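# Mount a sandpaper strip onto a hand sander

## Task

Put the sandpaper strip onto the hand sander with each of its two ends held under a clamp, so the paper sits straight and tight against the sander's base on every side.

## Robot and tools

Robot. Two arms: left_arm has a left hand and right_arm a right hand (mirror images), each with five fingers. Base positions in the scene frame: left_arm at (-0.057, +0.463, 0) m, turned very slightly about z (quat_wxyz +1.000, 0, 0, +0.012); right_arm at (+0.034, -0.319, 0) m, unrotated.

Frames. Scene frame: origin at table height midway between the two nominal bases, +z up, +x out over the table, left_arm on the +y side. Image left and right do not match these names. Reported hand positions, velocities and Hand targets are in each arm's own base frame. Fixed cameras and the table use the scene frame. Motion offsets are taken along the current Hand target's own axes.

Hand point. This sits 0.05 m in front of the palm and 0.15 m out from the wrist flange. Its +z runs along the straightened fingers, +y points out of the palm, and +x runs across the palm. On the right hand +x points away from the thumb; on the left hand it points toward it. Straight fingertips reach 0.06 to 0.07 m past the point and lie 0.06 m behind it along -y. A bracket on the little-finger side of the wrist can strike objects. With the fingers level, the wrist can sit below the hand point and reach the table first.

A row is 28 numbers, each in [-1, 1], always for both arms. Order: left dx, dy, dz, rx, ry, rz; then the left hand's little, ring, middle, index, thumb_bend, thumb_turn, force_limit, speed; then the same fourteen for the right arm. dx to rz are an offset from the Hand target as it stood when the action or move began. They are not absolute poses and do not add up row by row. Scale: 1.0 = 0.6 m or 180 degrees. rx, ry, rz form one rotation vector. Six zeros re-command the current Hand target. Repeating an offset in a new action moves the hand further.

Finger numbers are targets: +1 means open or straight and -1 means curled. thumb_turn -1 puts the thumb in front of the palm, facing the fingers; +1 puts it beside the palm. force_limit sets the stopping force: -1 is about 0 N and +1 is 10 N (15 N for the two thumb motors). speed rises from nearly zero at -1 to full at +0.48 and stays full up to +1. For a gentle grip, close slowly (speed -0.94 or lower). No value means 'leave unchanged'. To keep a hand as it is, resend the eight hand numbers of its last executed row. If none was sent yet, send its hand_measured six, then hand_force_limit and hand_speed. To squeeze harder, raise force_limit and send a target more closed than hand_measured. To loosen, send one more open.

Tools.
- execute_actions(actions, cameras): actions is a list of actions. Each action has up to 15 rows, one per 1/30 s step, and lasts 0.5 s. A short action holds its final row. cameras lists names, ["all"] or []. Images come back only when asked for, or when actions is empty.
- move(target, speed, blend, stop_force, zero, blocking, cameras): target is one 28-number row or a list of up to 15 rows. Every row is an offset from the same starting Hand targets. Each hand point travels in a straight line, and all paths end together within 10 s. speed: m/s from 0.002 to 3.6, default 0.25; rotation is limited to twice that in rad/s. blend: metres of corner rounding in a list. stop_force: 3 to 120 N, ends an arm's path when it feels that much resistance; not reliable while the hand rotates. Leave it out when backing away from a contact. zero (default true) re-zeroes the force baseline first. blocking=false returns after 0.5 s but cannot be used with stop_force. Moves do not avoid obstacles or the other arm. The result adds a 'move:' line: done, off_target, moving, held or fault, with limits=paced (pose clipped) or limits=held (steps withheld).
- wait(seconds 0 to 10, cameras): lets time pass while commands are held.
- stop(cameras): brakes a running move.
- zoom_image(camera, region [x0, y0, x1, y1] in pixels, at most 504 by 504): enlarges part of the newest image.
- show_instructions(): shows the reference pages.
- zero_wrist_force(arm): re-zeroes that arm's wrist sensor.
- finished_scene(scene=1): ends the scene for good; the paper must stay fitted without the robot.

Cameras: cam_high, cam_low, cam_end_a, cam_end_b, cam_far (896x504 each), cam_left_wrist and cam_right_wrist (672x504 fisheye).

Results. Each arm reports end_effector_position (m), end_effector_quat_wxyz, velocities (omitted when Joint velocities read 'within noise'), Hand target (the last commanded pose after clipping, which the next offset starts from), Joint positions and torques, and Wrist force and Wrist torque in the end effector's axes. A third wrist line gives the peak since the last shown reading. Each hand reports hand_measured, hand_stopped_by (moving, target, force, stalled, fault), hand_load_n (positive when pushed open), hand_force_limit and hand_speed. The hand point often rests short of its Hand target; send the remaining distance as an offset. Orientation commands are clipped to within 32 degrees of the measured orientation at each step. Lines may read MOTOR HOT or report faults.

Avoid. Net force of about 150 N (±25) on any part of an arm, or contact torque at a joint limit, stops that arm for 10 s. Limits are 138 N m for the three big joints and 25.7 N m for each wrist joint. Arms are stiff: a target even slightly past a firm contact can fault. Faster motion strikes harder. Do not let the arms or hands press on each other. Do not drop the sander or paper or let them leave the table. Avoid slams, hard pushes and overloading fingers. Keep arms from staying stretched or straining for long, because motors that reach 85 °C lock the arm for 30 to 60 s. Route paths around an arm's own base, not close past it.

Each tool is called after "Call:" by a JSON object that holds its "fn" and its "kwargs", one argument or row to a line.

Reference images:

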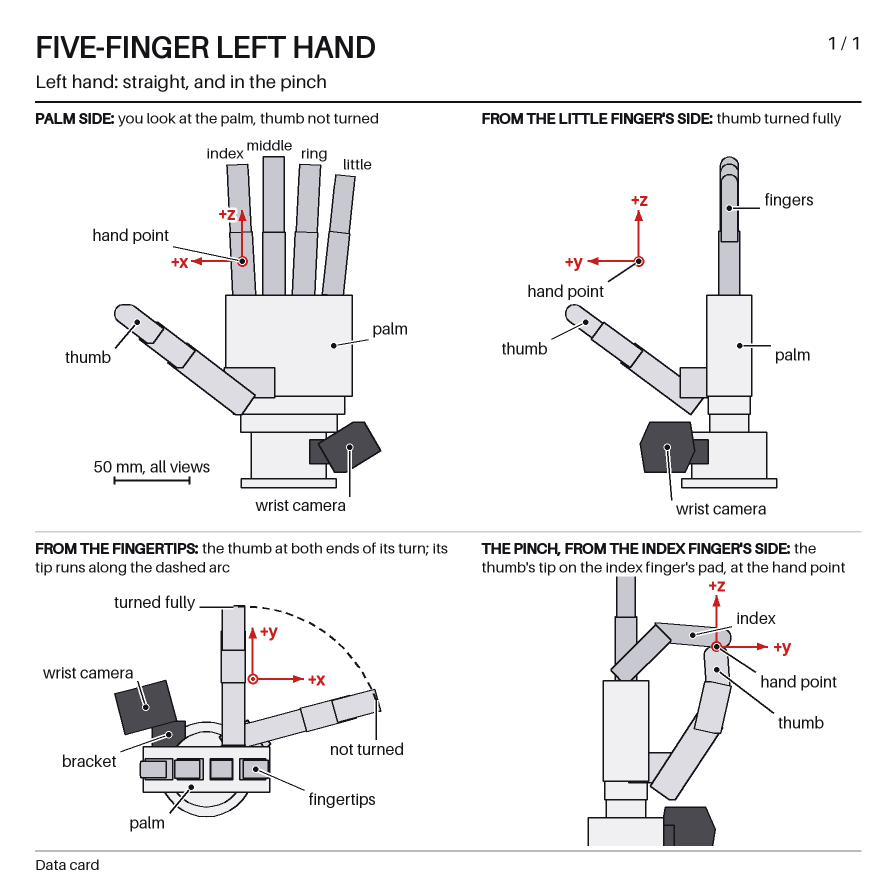

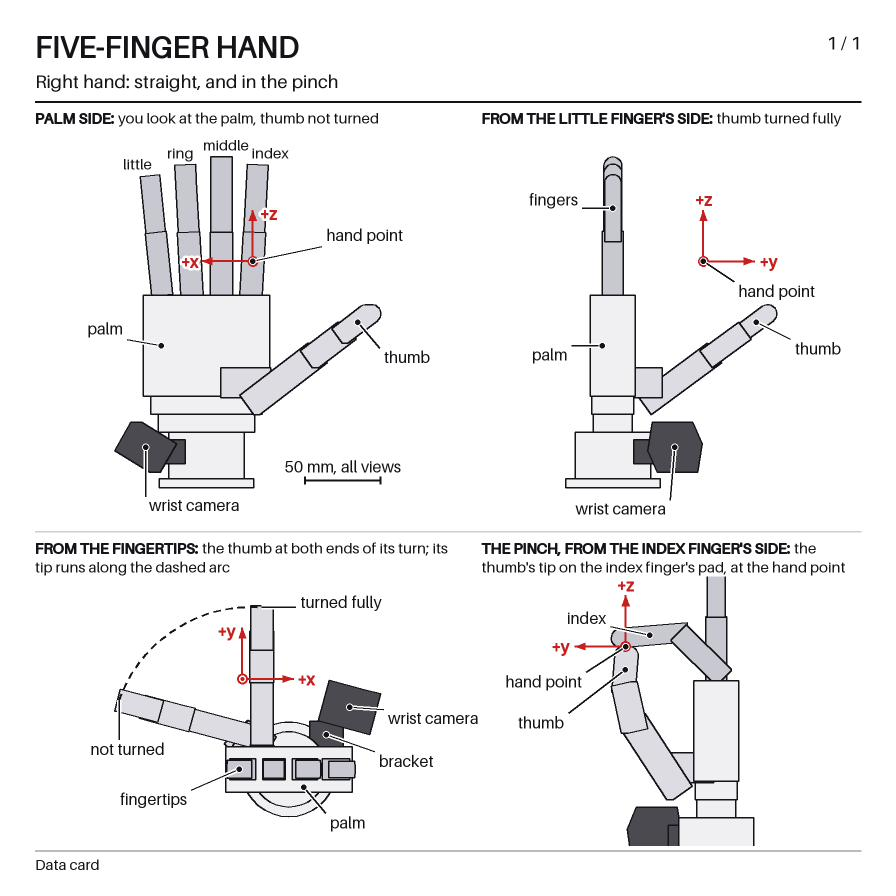

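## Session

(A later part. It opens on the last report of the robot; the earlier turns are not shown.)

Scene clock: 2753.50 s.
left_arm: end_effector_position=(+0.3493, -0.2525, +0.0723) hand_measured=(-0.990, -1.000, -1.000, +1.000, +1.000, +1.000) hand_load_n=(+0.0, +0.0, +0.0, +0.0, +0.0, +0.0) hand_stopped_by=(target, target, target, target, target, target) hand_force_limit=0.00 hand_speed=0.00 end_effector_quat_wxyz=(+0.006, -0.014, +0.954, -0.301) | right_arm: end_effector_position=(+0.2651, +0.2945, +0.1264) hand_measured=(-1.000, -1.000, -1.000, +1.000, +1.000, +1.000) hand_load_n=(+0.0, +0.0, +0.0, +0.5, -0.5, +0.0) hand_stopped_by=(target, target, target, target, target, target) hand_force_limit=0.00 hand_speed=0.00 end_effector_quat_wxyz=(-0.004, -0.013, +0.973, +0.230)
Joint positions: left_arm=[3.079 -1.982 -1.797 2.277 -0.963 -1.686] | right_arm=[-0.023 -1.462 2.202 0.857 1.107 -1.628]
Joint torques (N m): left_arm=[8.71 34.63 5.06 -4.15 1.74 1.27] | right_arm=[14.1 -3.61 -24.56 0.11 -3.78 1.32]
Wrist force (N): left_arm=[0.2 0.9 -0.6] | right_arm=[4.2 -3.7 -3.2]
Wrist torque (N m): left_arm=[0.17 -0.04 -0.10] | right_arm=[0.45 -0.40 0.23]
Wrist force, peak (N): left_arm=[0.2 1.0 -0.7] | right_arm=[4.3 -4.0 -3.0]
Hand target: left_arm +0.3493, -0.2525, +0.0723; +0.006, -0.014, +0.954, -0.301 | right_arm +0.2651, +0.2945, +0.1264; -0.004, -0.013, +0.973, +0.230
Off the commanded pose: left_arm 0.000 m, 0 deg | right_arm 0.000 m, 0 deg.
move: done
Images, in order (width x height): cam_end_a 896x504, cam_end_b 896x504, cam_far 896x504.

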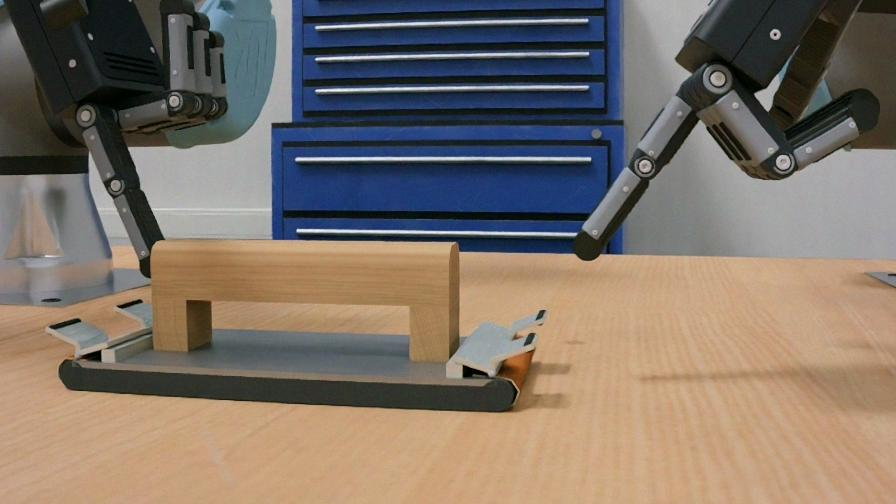

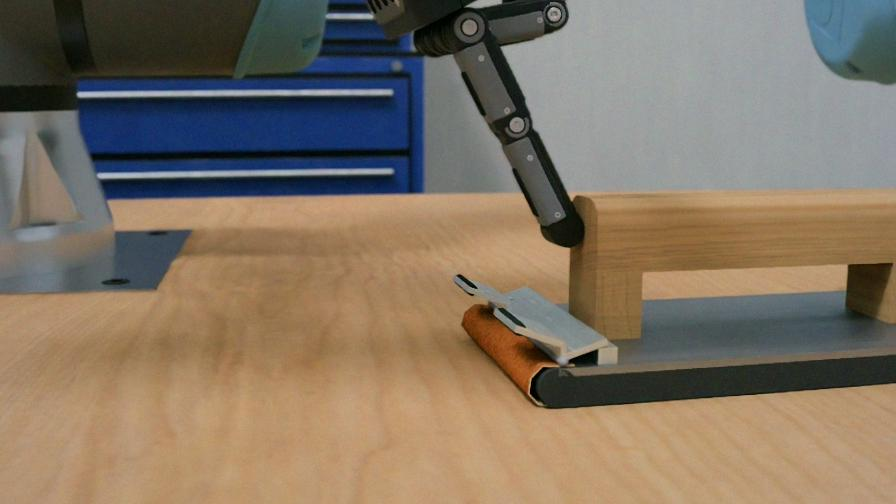

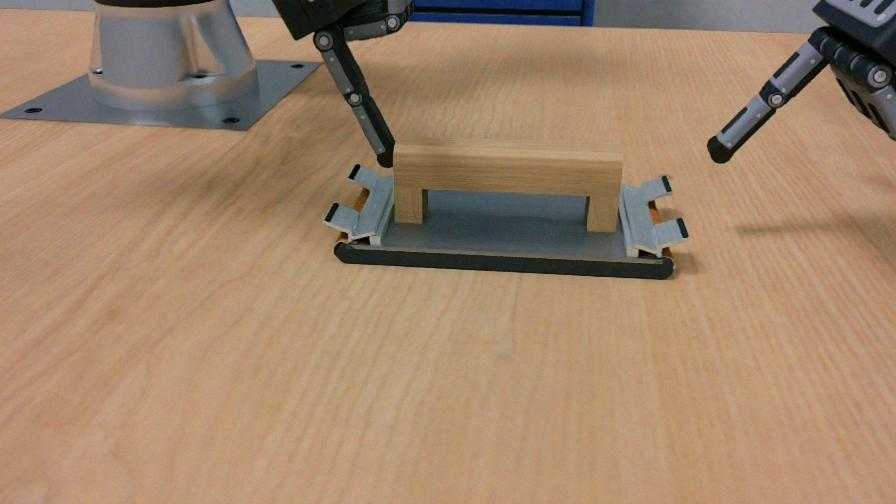

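Call:
{"fn": "move", "kwargs": {
  "target": [0,0,0,0,0,0,-0.99,-1,-1,1,1,1,0,0, -0.0001,0.0037,0.0019,0,0,0,-1,-1,-1,1,1,1,0,0],
  "speed": 0.01,
  "stop_force": 12,
  "cameras": ["cam_far", "cam_end_b", "cam_end_a"]
}}

Call:
{"fn": "zoom_image", "kwargs": {
  "camera": "cam_end_a",
  "region": [430, 310, 560, 420]
}}

Call:
{"fn": "zoom_image", "kwargs": {
  "camera": "cam_end_b",
  "region": [440, 250, 640, 420]
}}

Scene clock: 2773.80 s.
left_arm: end_effector_position=(+0.3493, -0.2525, +0.0723) hand_measured=(-0.990, -1.000, -1.000, +1.000, +1.000, +1.000) hand_load_n=(+0.0, +0.0, +0.5, +0.0, +0.0, +0.0) hand_stopped_by=(target, target, target, target, target, target) hand_force_limit=0.00 hand_speed=0.00 end_effector_quat_wxyz=(+0.006, -0.014, +0.954, -0.301) | right_arm: end_effector_position=(+0.2651, +0.2970, +0.1264) hand_measured=(-1.000, -1.000, -1.000, +1.000, +1.000, +1.000) hand_load_n=(+0.0, +0.0, +0.0, +0.5, +0.0, +0.0) hand_stopped_by=(target, target, target, target, target, target) hand_force_limit=0.00 hand_speed=0.00 end_effector_quat_wxyz=(-0.004, -0.013, +0.973, +0.230)
Joint positions: left_arm=[3.079 -1.982 -1.797 2.277 -0.963 -1.686] | right_arm=[-0.013 -1.46 2.198 0.854 1.106 -1.616]
Joint torques (N m): left_arm=[8.2 33.93 5.16 -4.09 1.61 1.42] | right_arm=[13.28 -4.13 -24.81 0.14 -3.84 1.28]
Wrist force (N): left_arm=[0.5 1.0 -0.4] | right_arm=[4.1 -3.9 -3.3]
Wrist torque (N m): left_arm=[0.18 -0.07 -0.09] | right_arm=[0.44 -0.42 0.21]
Wrist force, peak (N): left_arm=[0.2 1.1 -0.8] | right_arm=[4.3 -4.5 -3.7]
Hand target: left_arm +0.3493, -0.2525, +0.0723; +0.006, -0.014, +0.954, -0.301 | right_arm +0.2651, +0.2970, +0.1264; -0.004, -0.013, +0.973, +0.230
Off the commanded pose: left_arm 0.000 m, 0 deg | right_arm 0.000 m, 0 deg.
move: done
Images, in order (width x height): cam_end_a 896x504, cam_end_b 896x504, cam_far 896x504.

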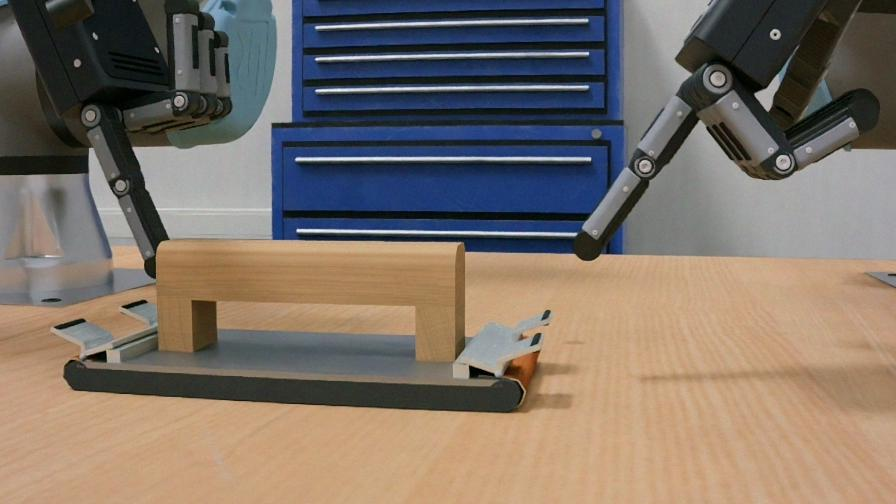

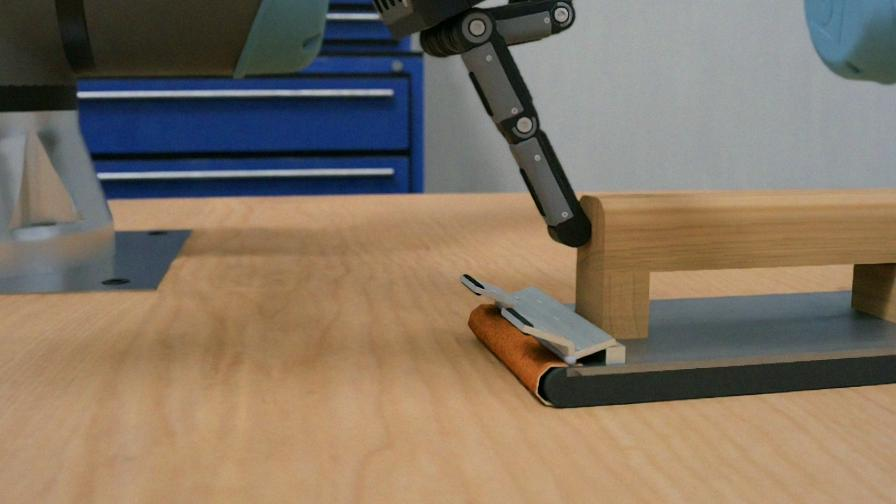

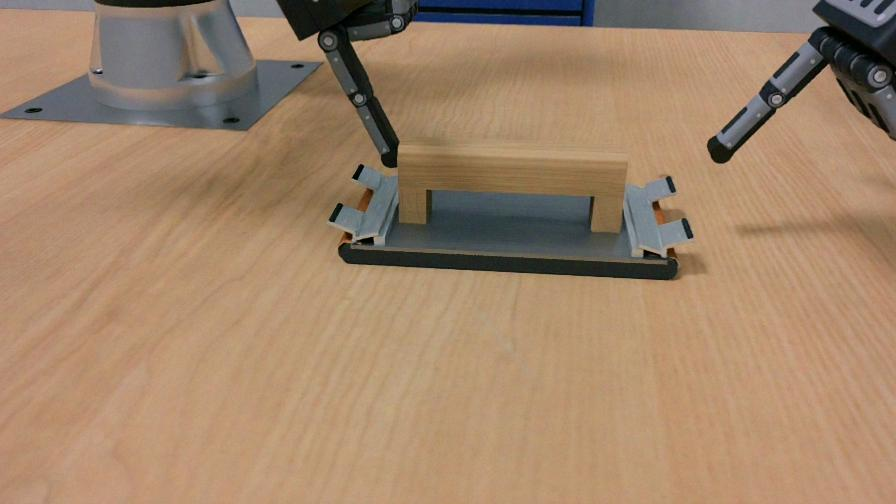

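Scaled by 3.877 from the camera's 896x504 image, which has a finer 1280x720 frame.

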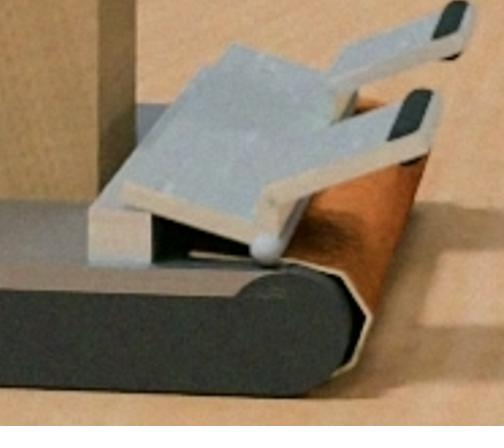

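Scaled by 2.520 from the camera's 896x504 image, which has a finer 1280x720 frame.

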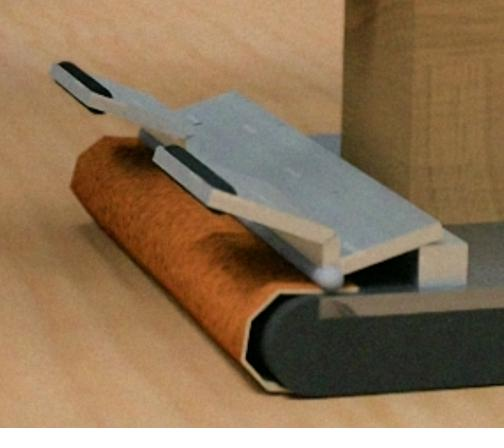

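Call:
{"fn": "move", "kwargs": {
  "target": [
    [0.002,-0.075,-0.049,0,0,0,-0.99,-1,-1,1,1,1,0,0, 0.0009,-0.0298,-0.015,0,0,0,-1,-1,-1,1,1,1,0,0],
    [0.0015,-0.26,0.0805,0,0,0,-0.99,-1,-1,1,1,1,0,0, -0.0428,-0.132,-0.104,0.1486,0.004,-0.008,-1,-1,-1,1,1,1,0,0],
    [0.0015,-0.2275,0.1268,0,0,0,-0.99,-1,-1,1,1,1,0,0, -0.0428,-0.132,-0.104,0.1486,0.004,-0.008,-1,0,-1,0,1,1,0,0]
  ],
  "speed": 0.12,
  "blend": [0.01, 0.0, 0],
  "cameras": ["cam_far", "cam_end_b", "cam_end_a"]
}}

Scene clock: 2810.93 s.
left_arm: end_effector_position=(+0.3532, -0.4079, +0.0884) hand_measured=(-0.990, -1.000, -1.000, +1.000, +1.000, +1.000) hand_load_n=(+0.0, +0.0, +0.0, +0.0, +0.0, -0.5) hand_stopped_by=(target, target, target, target, target, target) hand_force_limit=0.00 hand_speed=0.00 end_effector_quat_wxyz=(+0.006, -0.014, +0.954, -0.301) | right_arm: end_effector_position=(+0.2935, +0.1989, +0.1466) hand_measured=(-1.000, +0.000, -1.000, +0.000, +1.000, +1.000) hand_load_n=(+0.0, +0.0, +0.5, +0.0, +0.0, +0.0) hand_stopped_by=(target, target, target, target, target, target) hand_force_limit=0.00 hand_speed=0.00 end_effector_quat_wxyz=(-0.004, -0.027, +1.000, -0.001)
Joint positions: left_arm=[2.728 -2.105 -1.488 2.318 -1.027 -2.098] | right_arm=[0.017 -1.508 2.014 1.072 1.573 -1.609]
Joint torques (N m): left_arm=[-6.71 26.36 5.88 -0.34 1.3 -1.97] | right_arm=[11.35 -5.35 -25.05 4.77 1.3 1.38]
Wrist force (N): left_arm=[0.4 0.7 -0.6] | right_arm=[3.7 0.1 -1.2]
Wrist torque (N m): left_arm=[0.16 -0.07 0.01] | right_arm=[0.09 -0.40 0.17]
Wrist force, peak (N): left_arm=[0.3 1.5 -0.3] | right_arm=[4.1 -4.1 -3.6]
Hand target: left_arm +0.3532, -0.4079, +0.0884; +0.006, -0.014, +0.954, -0.301 | right_arm +0.2935, +0.1989, +0.1466; -0.004, -0.027, +1.000, -0.001
Off the commanded pose: left_arm 0.000 m, 0 deg | right_arm 0.000 m, 0 deg.
move: done
Images, in order (width x height): cam_end_a 896x504, cam_end_b 896x504, cam_far 896x504.

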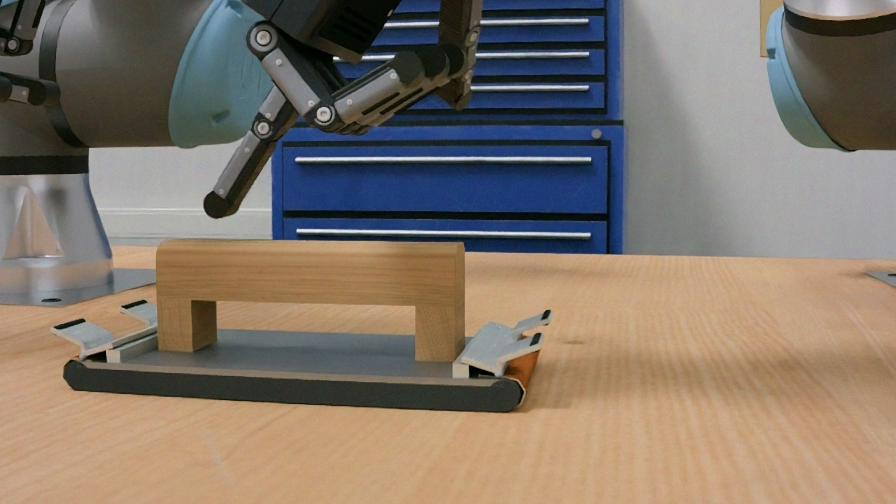

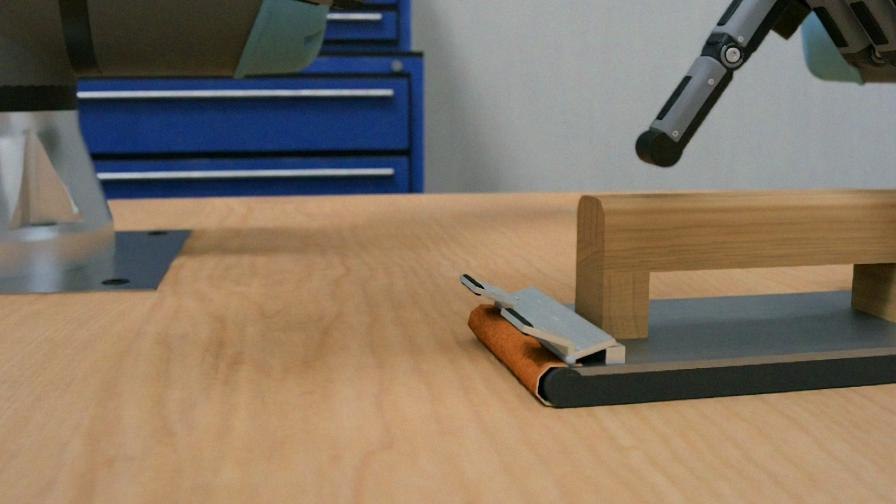

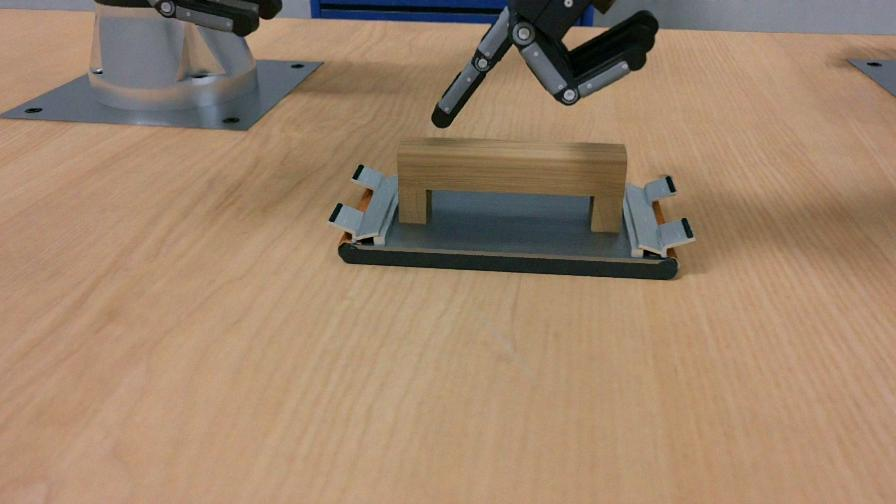

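Call:
{"fn": "execute_actions", "kwargs": {
  "actions": []
}}

Scene clock: 2833.43 s.
left_arm: end_effector_position=(+0.3532, -0.4079, +0.0884) hand_measured=(-0.990, -1.000, -1.000, +1.000, +1.000, +1.000) hand_load_n=(+0.5, +0.0, +0.0, +0.0, +0.0, +0.0) hand_stopped_by=(target, target, target, target, target, target) hand_force_limit=0.00 hand_speed=0.00 end_effector_quat_wxyz=(+0.006, -0.014, +0.954, -0.301) | right_arm: end_effector_position=(+0.2935, +0.1989, +0.1466) hand_measured=(-1.000, +0.000, -1.000, +0.000, +1.000, +1.000) hand_load_n=(+0.0, +0.0, +0.0, +0.0, +0.0, +0.0) hand_stopped_by=(target, target, target, target, target, target) hand_force_limit=0.00 hand_speed=0.00 end_effector_quat_wxyz=(-0.004, -0.027, +1.000, -0.001)
Joint positions: left_arm=[2.728 -2.105 -1.488 2.318 -1.027 -2.098] | right_arm=[0.017 -1.508 2.014 1.072 1.573 -1.609]
Joint velocities: within noise
Joint torques (N m): left_arm=[-6.78 26.91 6.91 -0.66 1.24 -1.95] | right_arm=[9.05 -6.25 -13 3.64 -1.84 0.95]
Wrist force (N): left_arm=[0.5 0.4 -0.7] | right_arm=[3.5 0.0 -1.2]
Wrist torque (N m): left_arm=[0.11 -0.08 0.03] | right_arm=[0.07 -0.37 0.16]
Wrist force, peak (N): left_arm=[0.5 0.8 -0.7] | right_arm=[4.0 -0.1 -1.1]
Hand target: left_arm +0.3532, -0.4079, +0.0884; +0.006, -0.014, +0.954, -0.301 | right_arm +0.2935, +0.1989, +0.1466; -0.004, -0.027, +1.000, -0.001
Off the commanded pose: left_arm 0.000 m, 0 deg | right_arm 0.000 m, 0 deg.

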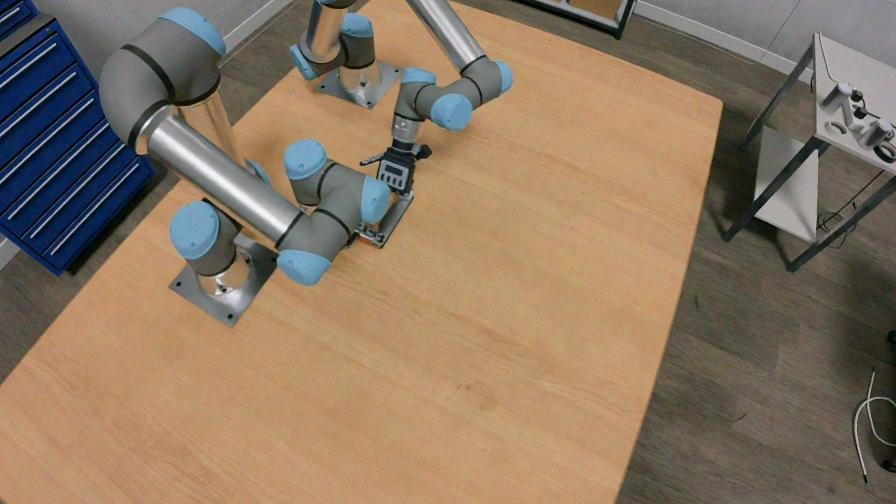

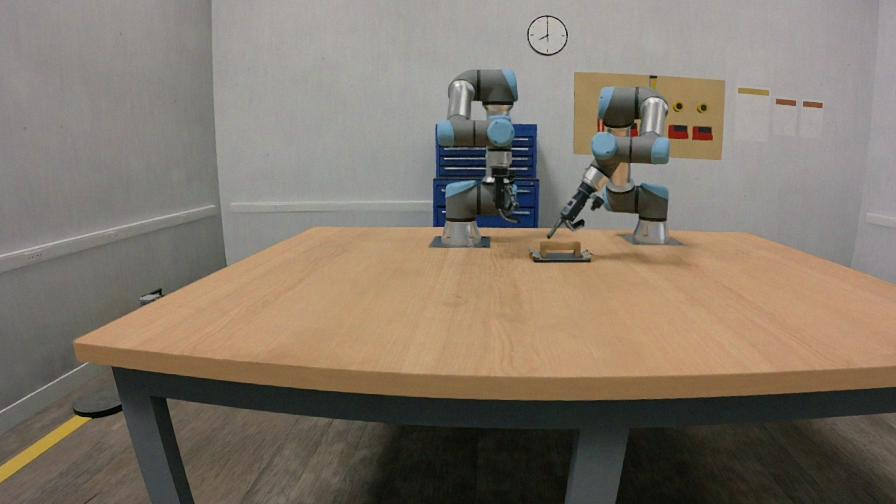

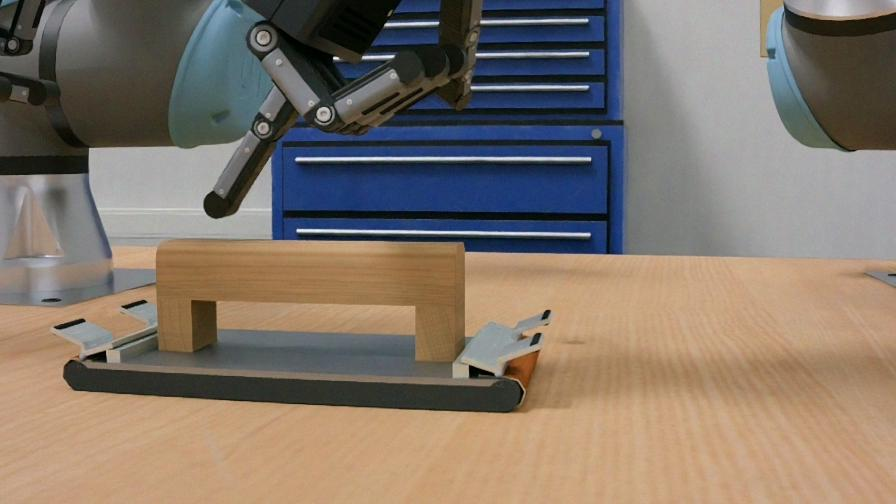

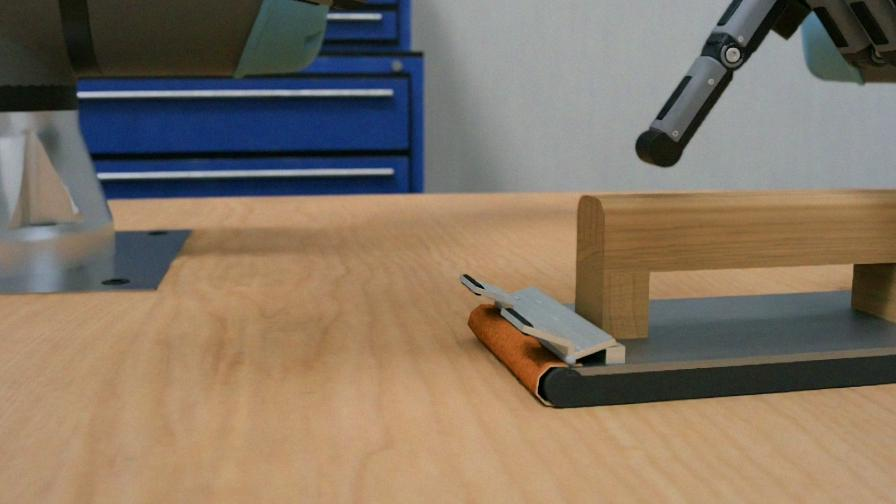

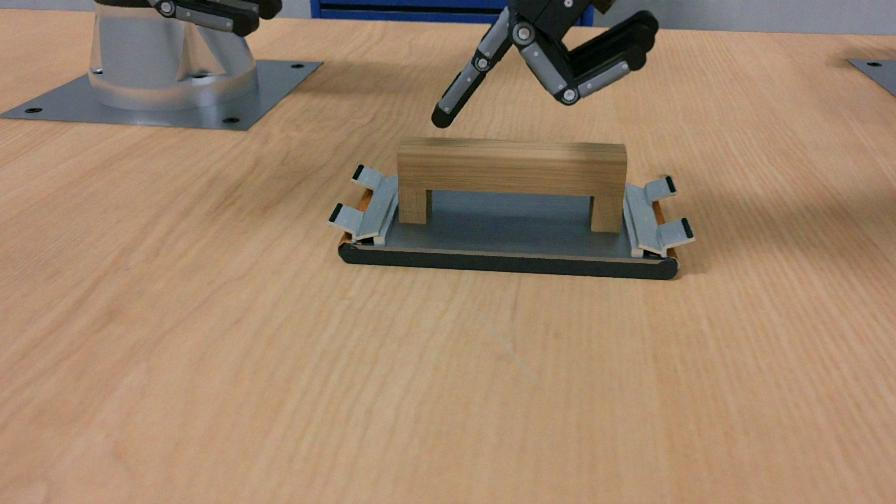

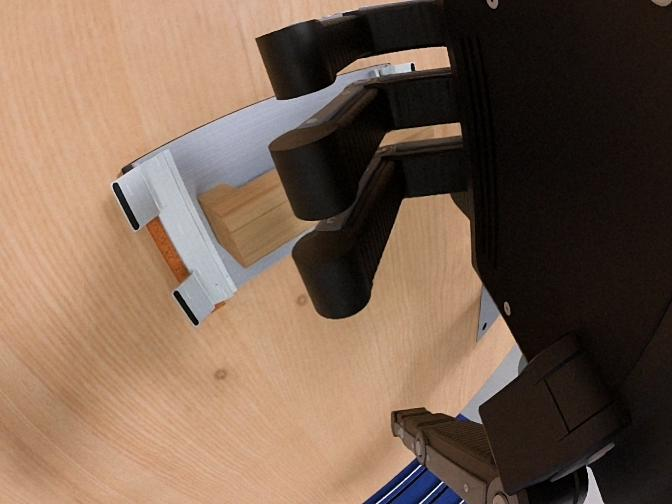

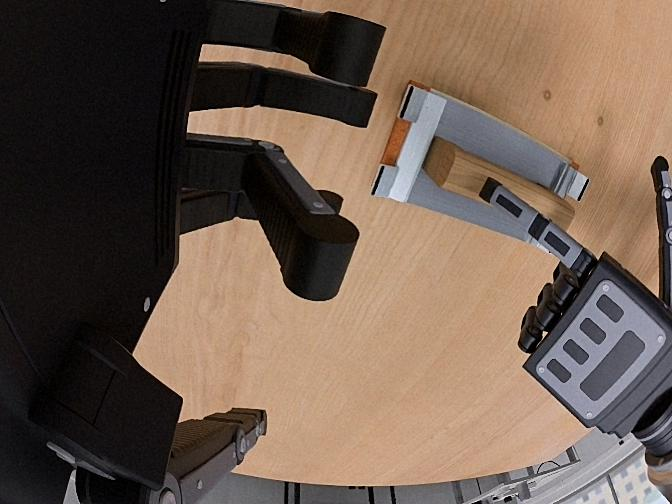

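Call:
{"fn": "zoom_image", "kwargs": {
  "camera": "cam_end_b",
  "region": [440, 250, 640, 420]
}}

Call:
{"fn": "zoom_image", "kwargs": {
  "camera": "cam_end_a",
  "region": [40, 290, 170, 410]
}}

Call:
{"fn": "zoom_image", "kwargs": {
  "camera": "cam_end_a",
  "region": [430, 300, 570, 420]
}}

Call:
{"fn": "zoom_image", "kwargs": {
  "camera": "cam_far",
  "region": [590, 160, 720, 290]
}}

Call:
{"fn": "zoom_image", "kwargs": {
  "camera": "cam_far",
  "region": [310, 150, 430, 280]
}}

Scaled by 2.520 from the camera's 896x504 image, which has a finer 1280x720 frame.

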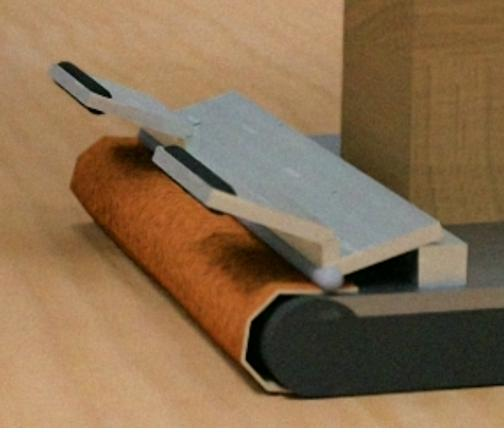

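Scaled by 3.877 from the camera's 896x504 image, which has a finer 1280x720 frame.

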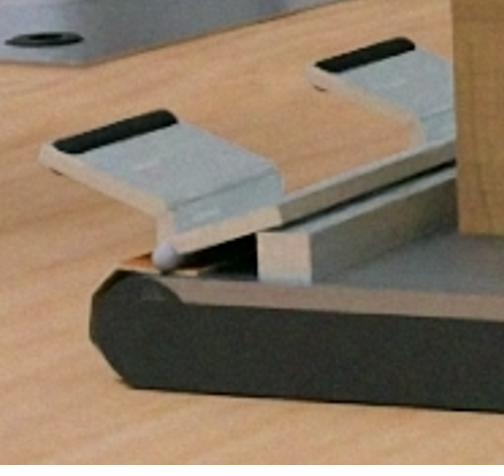

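Scaled by 3.600 from the camera's 896x504 image, which has a finer 1280x720 frame.

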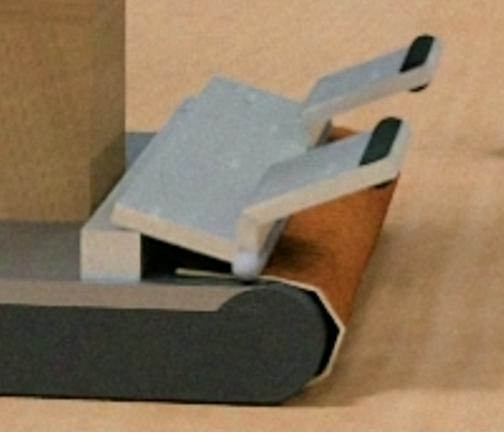

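Scaled by 3.877 from the camera's 896x504 image, which has a finer 1280x720 frame.

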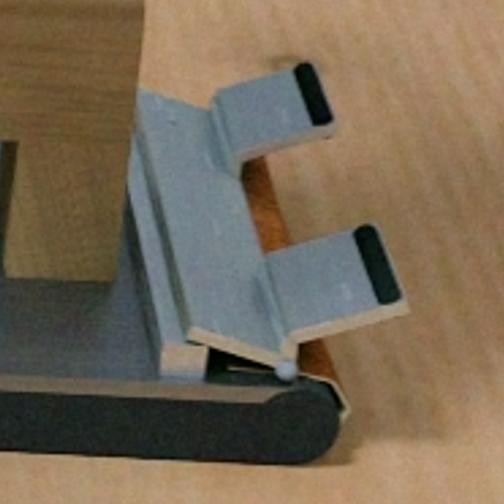

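Scaled by 3.877 from the camera's 896x504 image, which has a finer 1280x720 frame.

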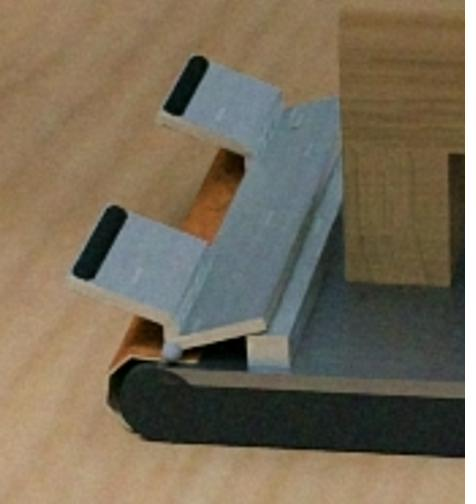

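Call:
{"fn": "move", "kwargs": {
  "target": [0, 0.0191, 0.0272, 0, 0, 0, -0.99, -1, -1, 1, 1, 1, 0, 0, 0, 0, 0, 0, 0, 0, -1, 0, -1, 0, 1, 1, 0, 0],
  "speed": 0.01,
  "stop_force": 8
}}

Scene clock: 2851.93 s.
left_arm: end_effector_position=(+0.3532, -0.4079, +0.0781) hand_measured=(-0.990, -1.000, -1.000, +1.000, +1.000, +1.000) hand_load_n=(+0.5, +0.0, +0.0, +0.5, +0.0, -0.5) hand_stopped_by=(target, target, target, target, target, target) hand_force_limit=0.00 hand_speed=0.00 end_effector_quat_wxyz=(+0.006, -0.014, +0.954, -0.301) | right_arm: end_effector_position=(+0.2935, +0.1989, +0.1466) hand_measured=(-1.000, +0.000, -1.000, +0.000, +1.000, +1.000) hand_load_n=(+0.0, +0.0, +0.5, +0.0, +0.0, +0.0) hand_stopped_by=(target, target, target, target, target, target) hand_force_limit=0.00 hand_speed=0.00 end_effector_quat_wxyz=(-0.004, -0.027, +1.000, -0.001)
Joint positions: left_arm=[2.728 -2.116 -1.5 2.341 -1.027 -2.098] | right_arm=[0.017 -1.508 2.014 1.072 1.573 -1.609]
Joint torques (N m): left_arm=[6.05 39.1 22.62 -3.4 -1.2 0.75] | right_arm=[2.7 -7.69 -8.29 1.4 -1.89 -0.22]
Wrist force (N): left_arm=[-0.6 -2.6 -9.4] | right_arm=[3.5 0.2 -1.2]
Wrist torque (N m): left_arm=[0.75 -0.14 -0.03] | right_arm=[0.09 -0.37 0.15]
Wrist force, peak (N): left_arm=[-0.8 -5.0 -15.6] | right_arm=[3.9 0.0 -1.2]
Hand target: left_arm +0.3532, -0.4079, +0.0782; +0.006, -0.014, +0.954, -0.301 (not the last commanded pose) | right_arm +0.2935, +0.1989, +0.1466; -0.004, -0.027, +1.000, -0.001
Off the commanded pose: left_arm 0.010 m, 0 deg | right_arm 0.000 m, 0 deg.
move: contact (left_arm)

Call:
{"fn": "move", "kwargs": {
  "target": [
    [0, 0, 0, 0, 0, 0, -0.99, -1, -1, 1, 1, 1, 0, 0, 0, 0, 0.155, 0, 0, 0, -1, 0, -1, 0, 1, 1, 0, 0],
    [0, 0, 0, 0, 0, 0, -0.99, -1, -1, 1, 1, 1, 0, 0, 0, 0, 0.1927, 0, 0, 0, -1, 0, -1, 0, 1, 1, 0, 0]
  ],
  "speed": [0.12, 0.03],
  "cameras": ["cam_end_a", "cam_end_b", "cam_far", "cam_right_wrist"]
}}

Scene clock: 2866.90 s.
left_arm: end_effector_position=(+0.3532, -0.4079, +0.0782) hand_measured=(-0.990, -1.000, -1.000, +1.000, +1.000, +1.000) hand_load_n=(+0.0, +0.0, +0.0, +0.5, +0.0, +0.0) hand_stopped_by=(target, target, target, target, target, target) hand_force_limit=0.00 hand_speed=0.00 end_effector_quat_wxyz=(+0.006, -0.014, +0.954, -0.301) | right_arm: end_effector_position=(+0.2926, +0.1987, +0.0311) hand_measured=(-1.000, +0.000, -1.000, +0.000, +1.000, +1.000) hand_load_n=(+0.0, +0.0, +0.0, +0.5, +0.0, +0.0) hand_stopped_by=(target, target, target, target, target, target) hand_force_limit=0.00 hand_speed=0.00 end_effector_quat_wxyz=(-0.004, -0.027, +1.000, -0.001)
Joint positions: left_arm=[2.728 -2.116 -1.5 2.341 -1.027 -2.098] | right_arm=[0.016 -1.315 2.157 0.736 1.573 -1.61]
Joint torques (N m): left_arm=[5.32 38.54 22.03 -3.42 -1.11 0.78] | right_arm=[-12.85 -8.46 -0.18 0.05 -1.33 -0.63]
Wrist force (N): left_arm=[-0.6 -2.9 -9.4] | right_arm=[3.4 -0.9 -1.0]
Wrist torque (N m): left_arm=[0.71 -0.14 -0.02] | right_arm=[-0.05 -0.37 0.14]
Wrist force, peak (N): left_arm=[-0.5 -2.7 -9.7] | right_arm=[4.1 0.0 -0.9]
Hand target: left_arm +0.3532, -0.4079, +0.0782; +0.006, -0.014, +0.954, -0.301 | right_arm +0.2926, +0.1986, +0.0310; -0.004, -0.027, +1.000, -0.001
Off the commanded pose: left_arm 0.000 m, 0 deg | right_arm 0.000 m, 0 deg.
move: done
Images, in order (width x height): cam_end_a 896x504, cam_end_b 896x504, cam_far 896x504, cam_right_wrist 672x504.

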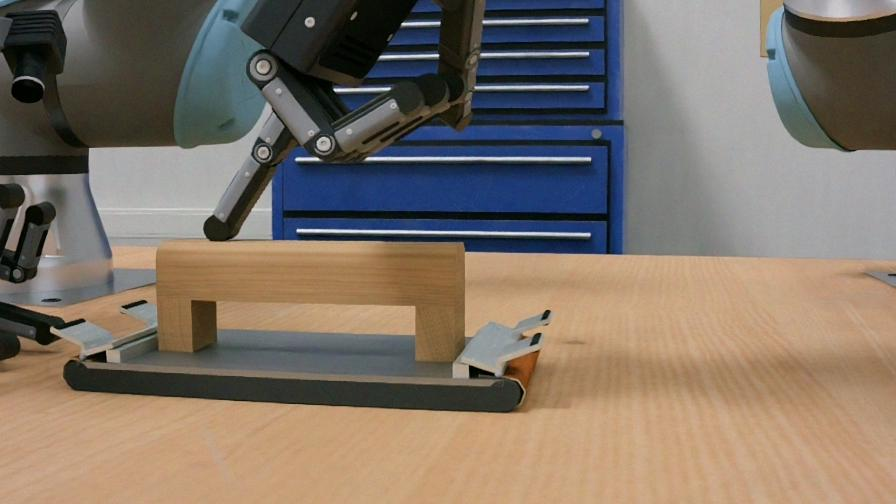

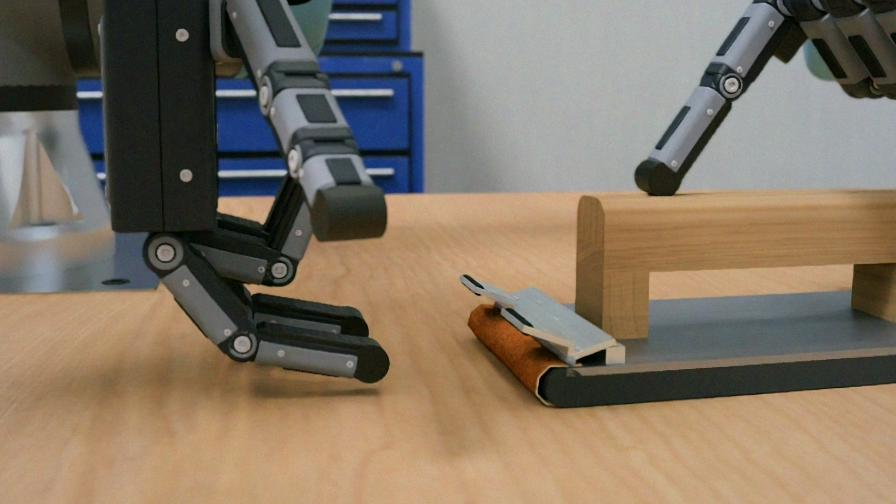

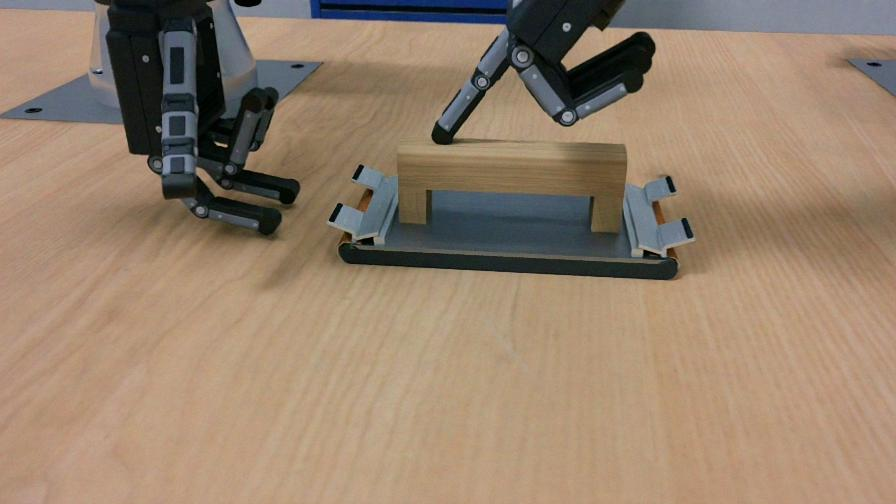

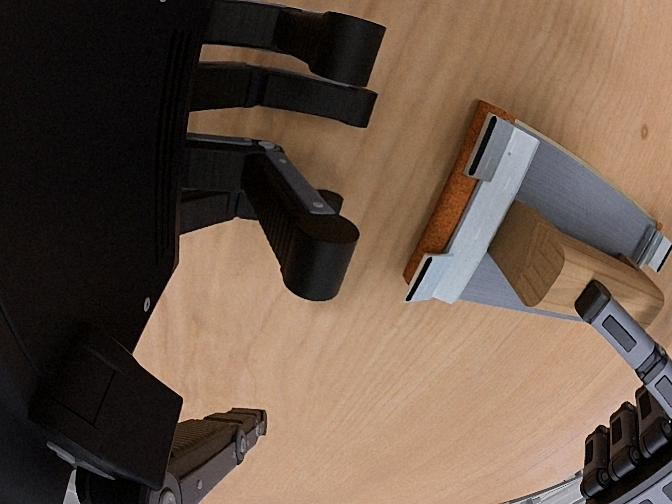

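Call:
{"fn": "move", "kwargs": {
  "target": [0, 0, 0, 0, 0, 0, -0.99, -1, -1, 1, 1, 1, 0, 0, 0, 0.0467, 0, 0, 0, 0, -1, 0, -1, 0, 1, 1, 0, 0],
  "speed": 0.05
}}

Call:
{"fn": "move", "kwargs": {
  "target": [0, 0, 0, 0, 0, 0, -0.99, -1, -1, 1, 1, 1, 0, 0, 0, 0.03, 0, 0, 0, 0, -1, 0, -1, 0, 1, 1, 0, 0],
  "speed": 0.008,
  "stop_force": 3,
  "cameras": ["cam_end_b", "cam_far", "cam_right_wrist"]
}}

Scene clock: 2880.20 s.
left_arm: end_effector_position=(+0.3532, -0.4079, +0.0782) hand_measured=(-0.990, -1.000, -1.000, +1.000, +1.000, +1.000) hand_load_n=(+0.0, +0.0, +0.0, +0.5, +0.0, +0.0) hand_stopped_by=(target, target, target, target, target, target) hand_force_limit=0.00 hand_speed=0.00 end_effector_quat_wxyz=(+0.006, -0.014, +0.954, -0.301) | right_arm: end_effector_position=(+0.2911, +0.2265, +0.0310) hand_measured=(-1.000, +0.000, -1.000, +0.000, +1.000, +1.000) hand_load_n=(+0.0, +0.0, +0.0, +0.0, +0.0, +0.0) hand_stopped_by=(target, target, target, target, target, target) hand_force_limit=0.00 hand_speed=0.00 end_effector_quat_wxyz=(-0.004, -0.027, +1.000, -0.001)
Joint positions: left_arm=[2.728 -2.116 -1.5 2.341 -1.027 -2.098] | right_arm=[0.117 -1.288 2.12 0.747 1.572 -1.509]
Joint torques (N m): left_arm=[4.99 38.5 21.96 -3.33 -1.02 0.69] | right_arm=[12.59 -10.69 -23.29 4.92 2.05 1.67]
Wrist force (N): left_arm=[-0.4 -2.8 -9.3] | right_arm=[3.4 0.0 -0.7]
Wrist torque (N m): left_arm=[0.70 -0.16 -0.01] | right_arm=[0.05 -0.35 0.13]
Wrist force, peak (N): left_arm=[-0.5 -2.8 -9.6] | right_arm=[4.0 0.3 -0.8]
Hand target: left_arm +0.3532, -0.4079, +0.0782; +0.006, -0.014, +0.954, -0.301 | right_arm +0.2911, +0.2266, +0.0310; -0.004, -0.027, +1.000, -0.001
Off the commanded pose: left_arm 0.000 m, 0 deg | right_arm 0.000 m, 0 deg.
move: done

Scene clock: 2883.13 s.
left_arm: end_effector_position=(+0.3532, -0.4079, +0.0782) hand_measured=(-0.990, -1.000, -1.000, +1.000, +1.000, +1.000) hand_load_n=(+0.5, +0.0, +0.0, +0.0, +0.0, -0.5) hand_stopped_by=(target, target, target, target, target, target) hand_force_limit=0.00 hand_speed=0.00 end_effector_quat_wxyz=(+0.006, -0.014, +0.954, -0.301) | right_arm: end_effector_position=(+0.2903, +0.2411, +0.0309) hand_measured=(-1.000, +0.000, -1.000, +0.000, +1.000, +1.000) hand_load_n=(+0.0, +0.0, +0.0, +1.5, +0.0, +0.0) hand_stopped_by=(target, target, target, target, target, target) hand_force_limit=0.00 hand_speed=0.00 end_effector_quat_wxyz=(-0.004, -0.027, +1.000, -0.001)
Joint positions: left_arm=[2.728 -2.116 -1.5 2.341 -1.027 -2.098] | right_arm=[0.168 -1.273 2.098 0.754 1.572 -1.458]
Joint torques (N m): left_arm=[5.23 39.18 21.52 -3.24 -1.03 0.64] | right_arm=[-11.89 -35.94 -0.35 -0.05 -2.21 -1.41]
Wrist force (N): left_arm=[-0.6 -2.3 -9.7] | right_arm=[3.5 -3.1 -0.9]
Wrist torque (N m): left_arm=[0.79 -0.14 -0.03] | right_arm=[0.07 -0.37 0.21]
Wrist force, peak (N): left_arm=[-0.7 -2.7 -9.7] | right_arm=[3.5 -3.8 -0.6]
Hand target: left_arm +0.3532, -0.4079, +0.0782; +0.006, -0.014, +0.954, -0.301 | right_arm +0.2903, +0.2411, +0.0309; -0.004, -0.027, +1.000, -0.001 (not the last commanded pose)
Off the commanded pose: left_arm 0.000 m, 0 deg | right_arm 0.003 m, 0 deg.
move: contact (right_arm)
Images, in order (width x height): cam_end_b 896x504, cam_far 896x504, cam_right_wrist 672x504.

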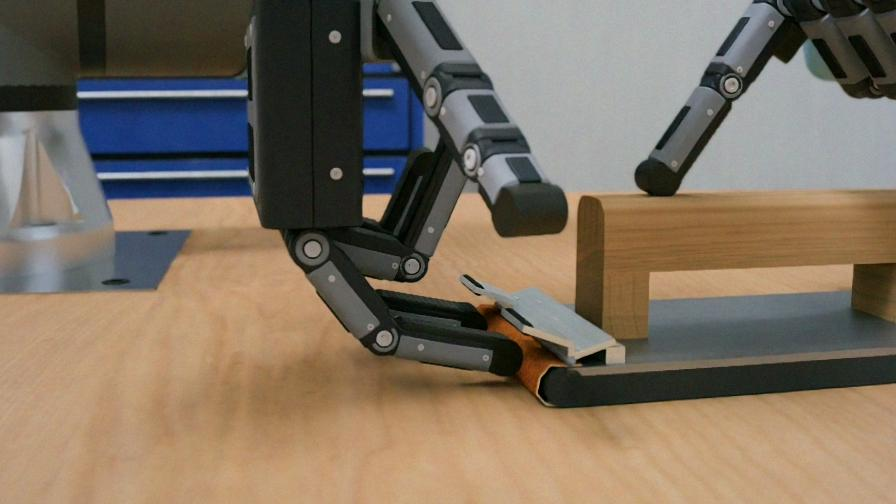

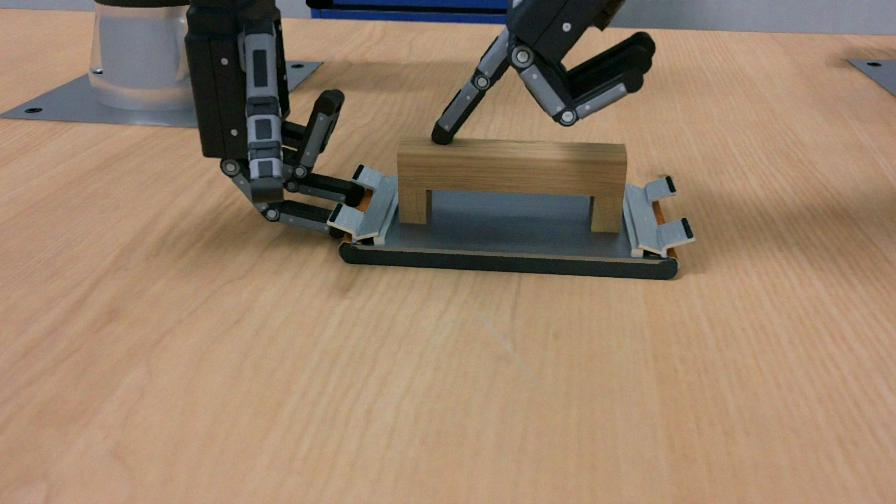

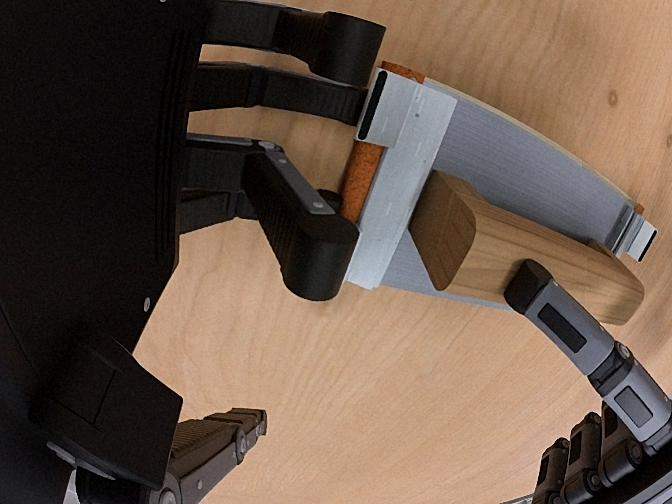

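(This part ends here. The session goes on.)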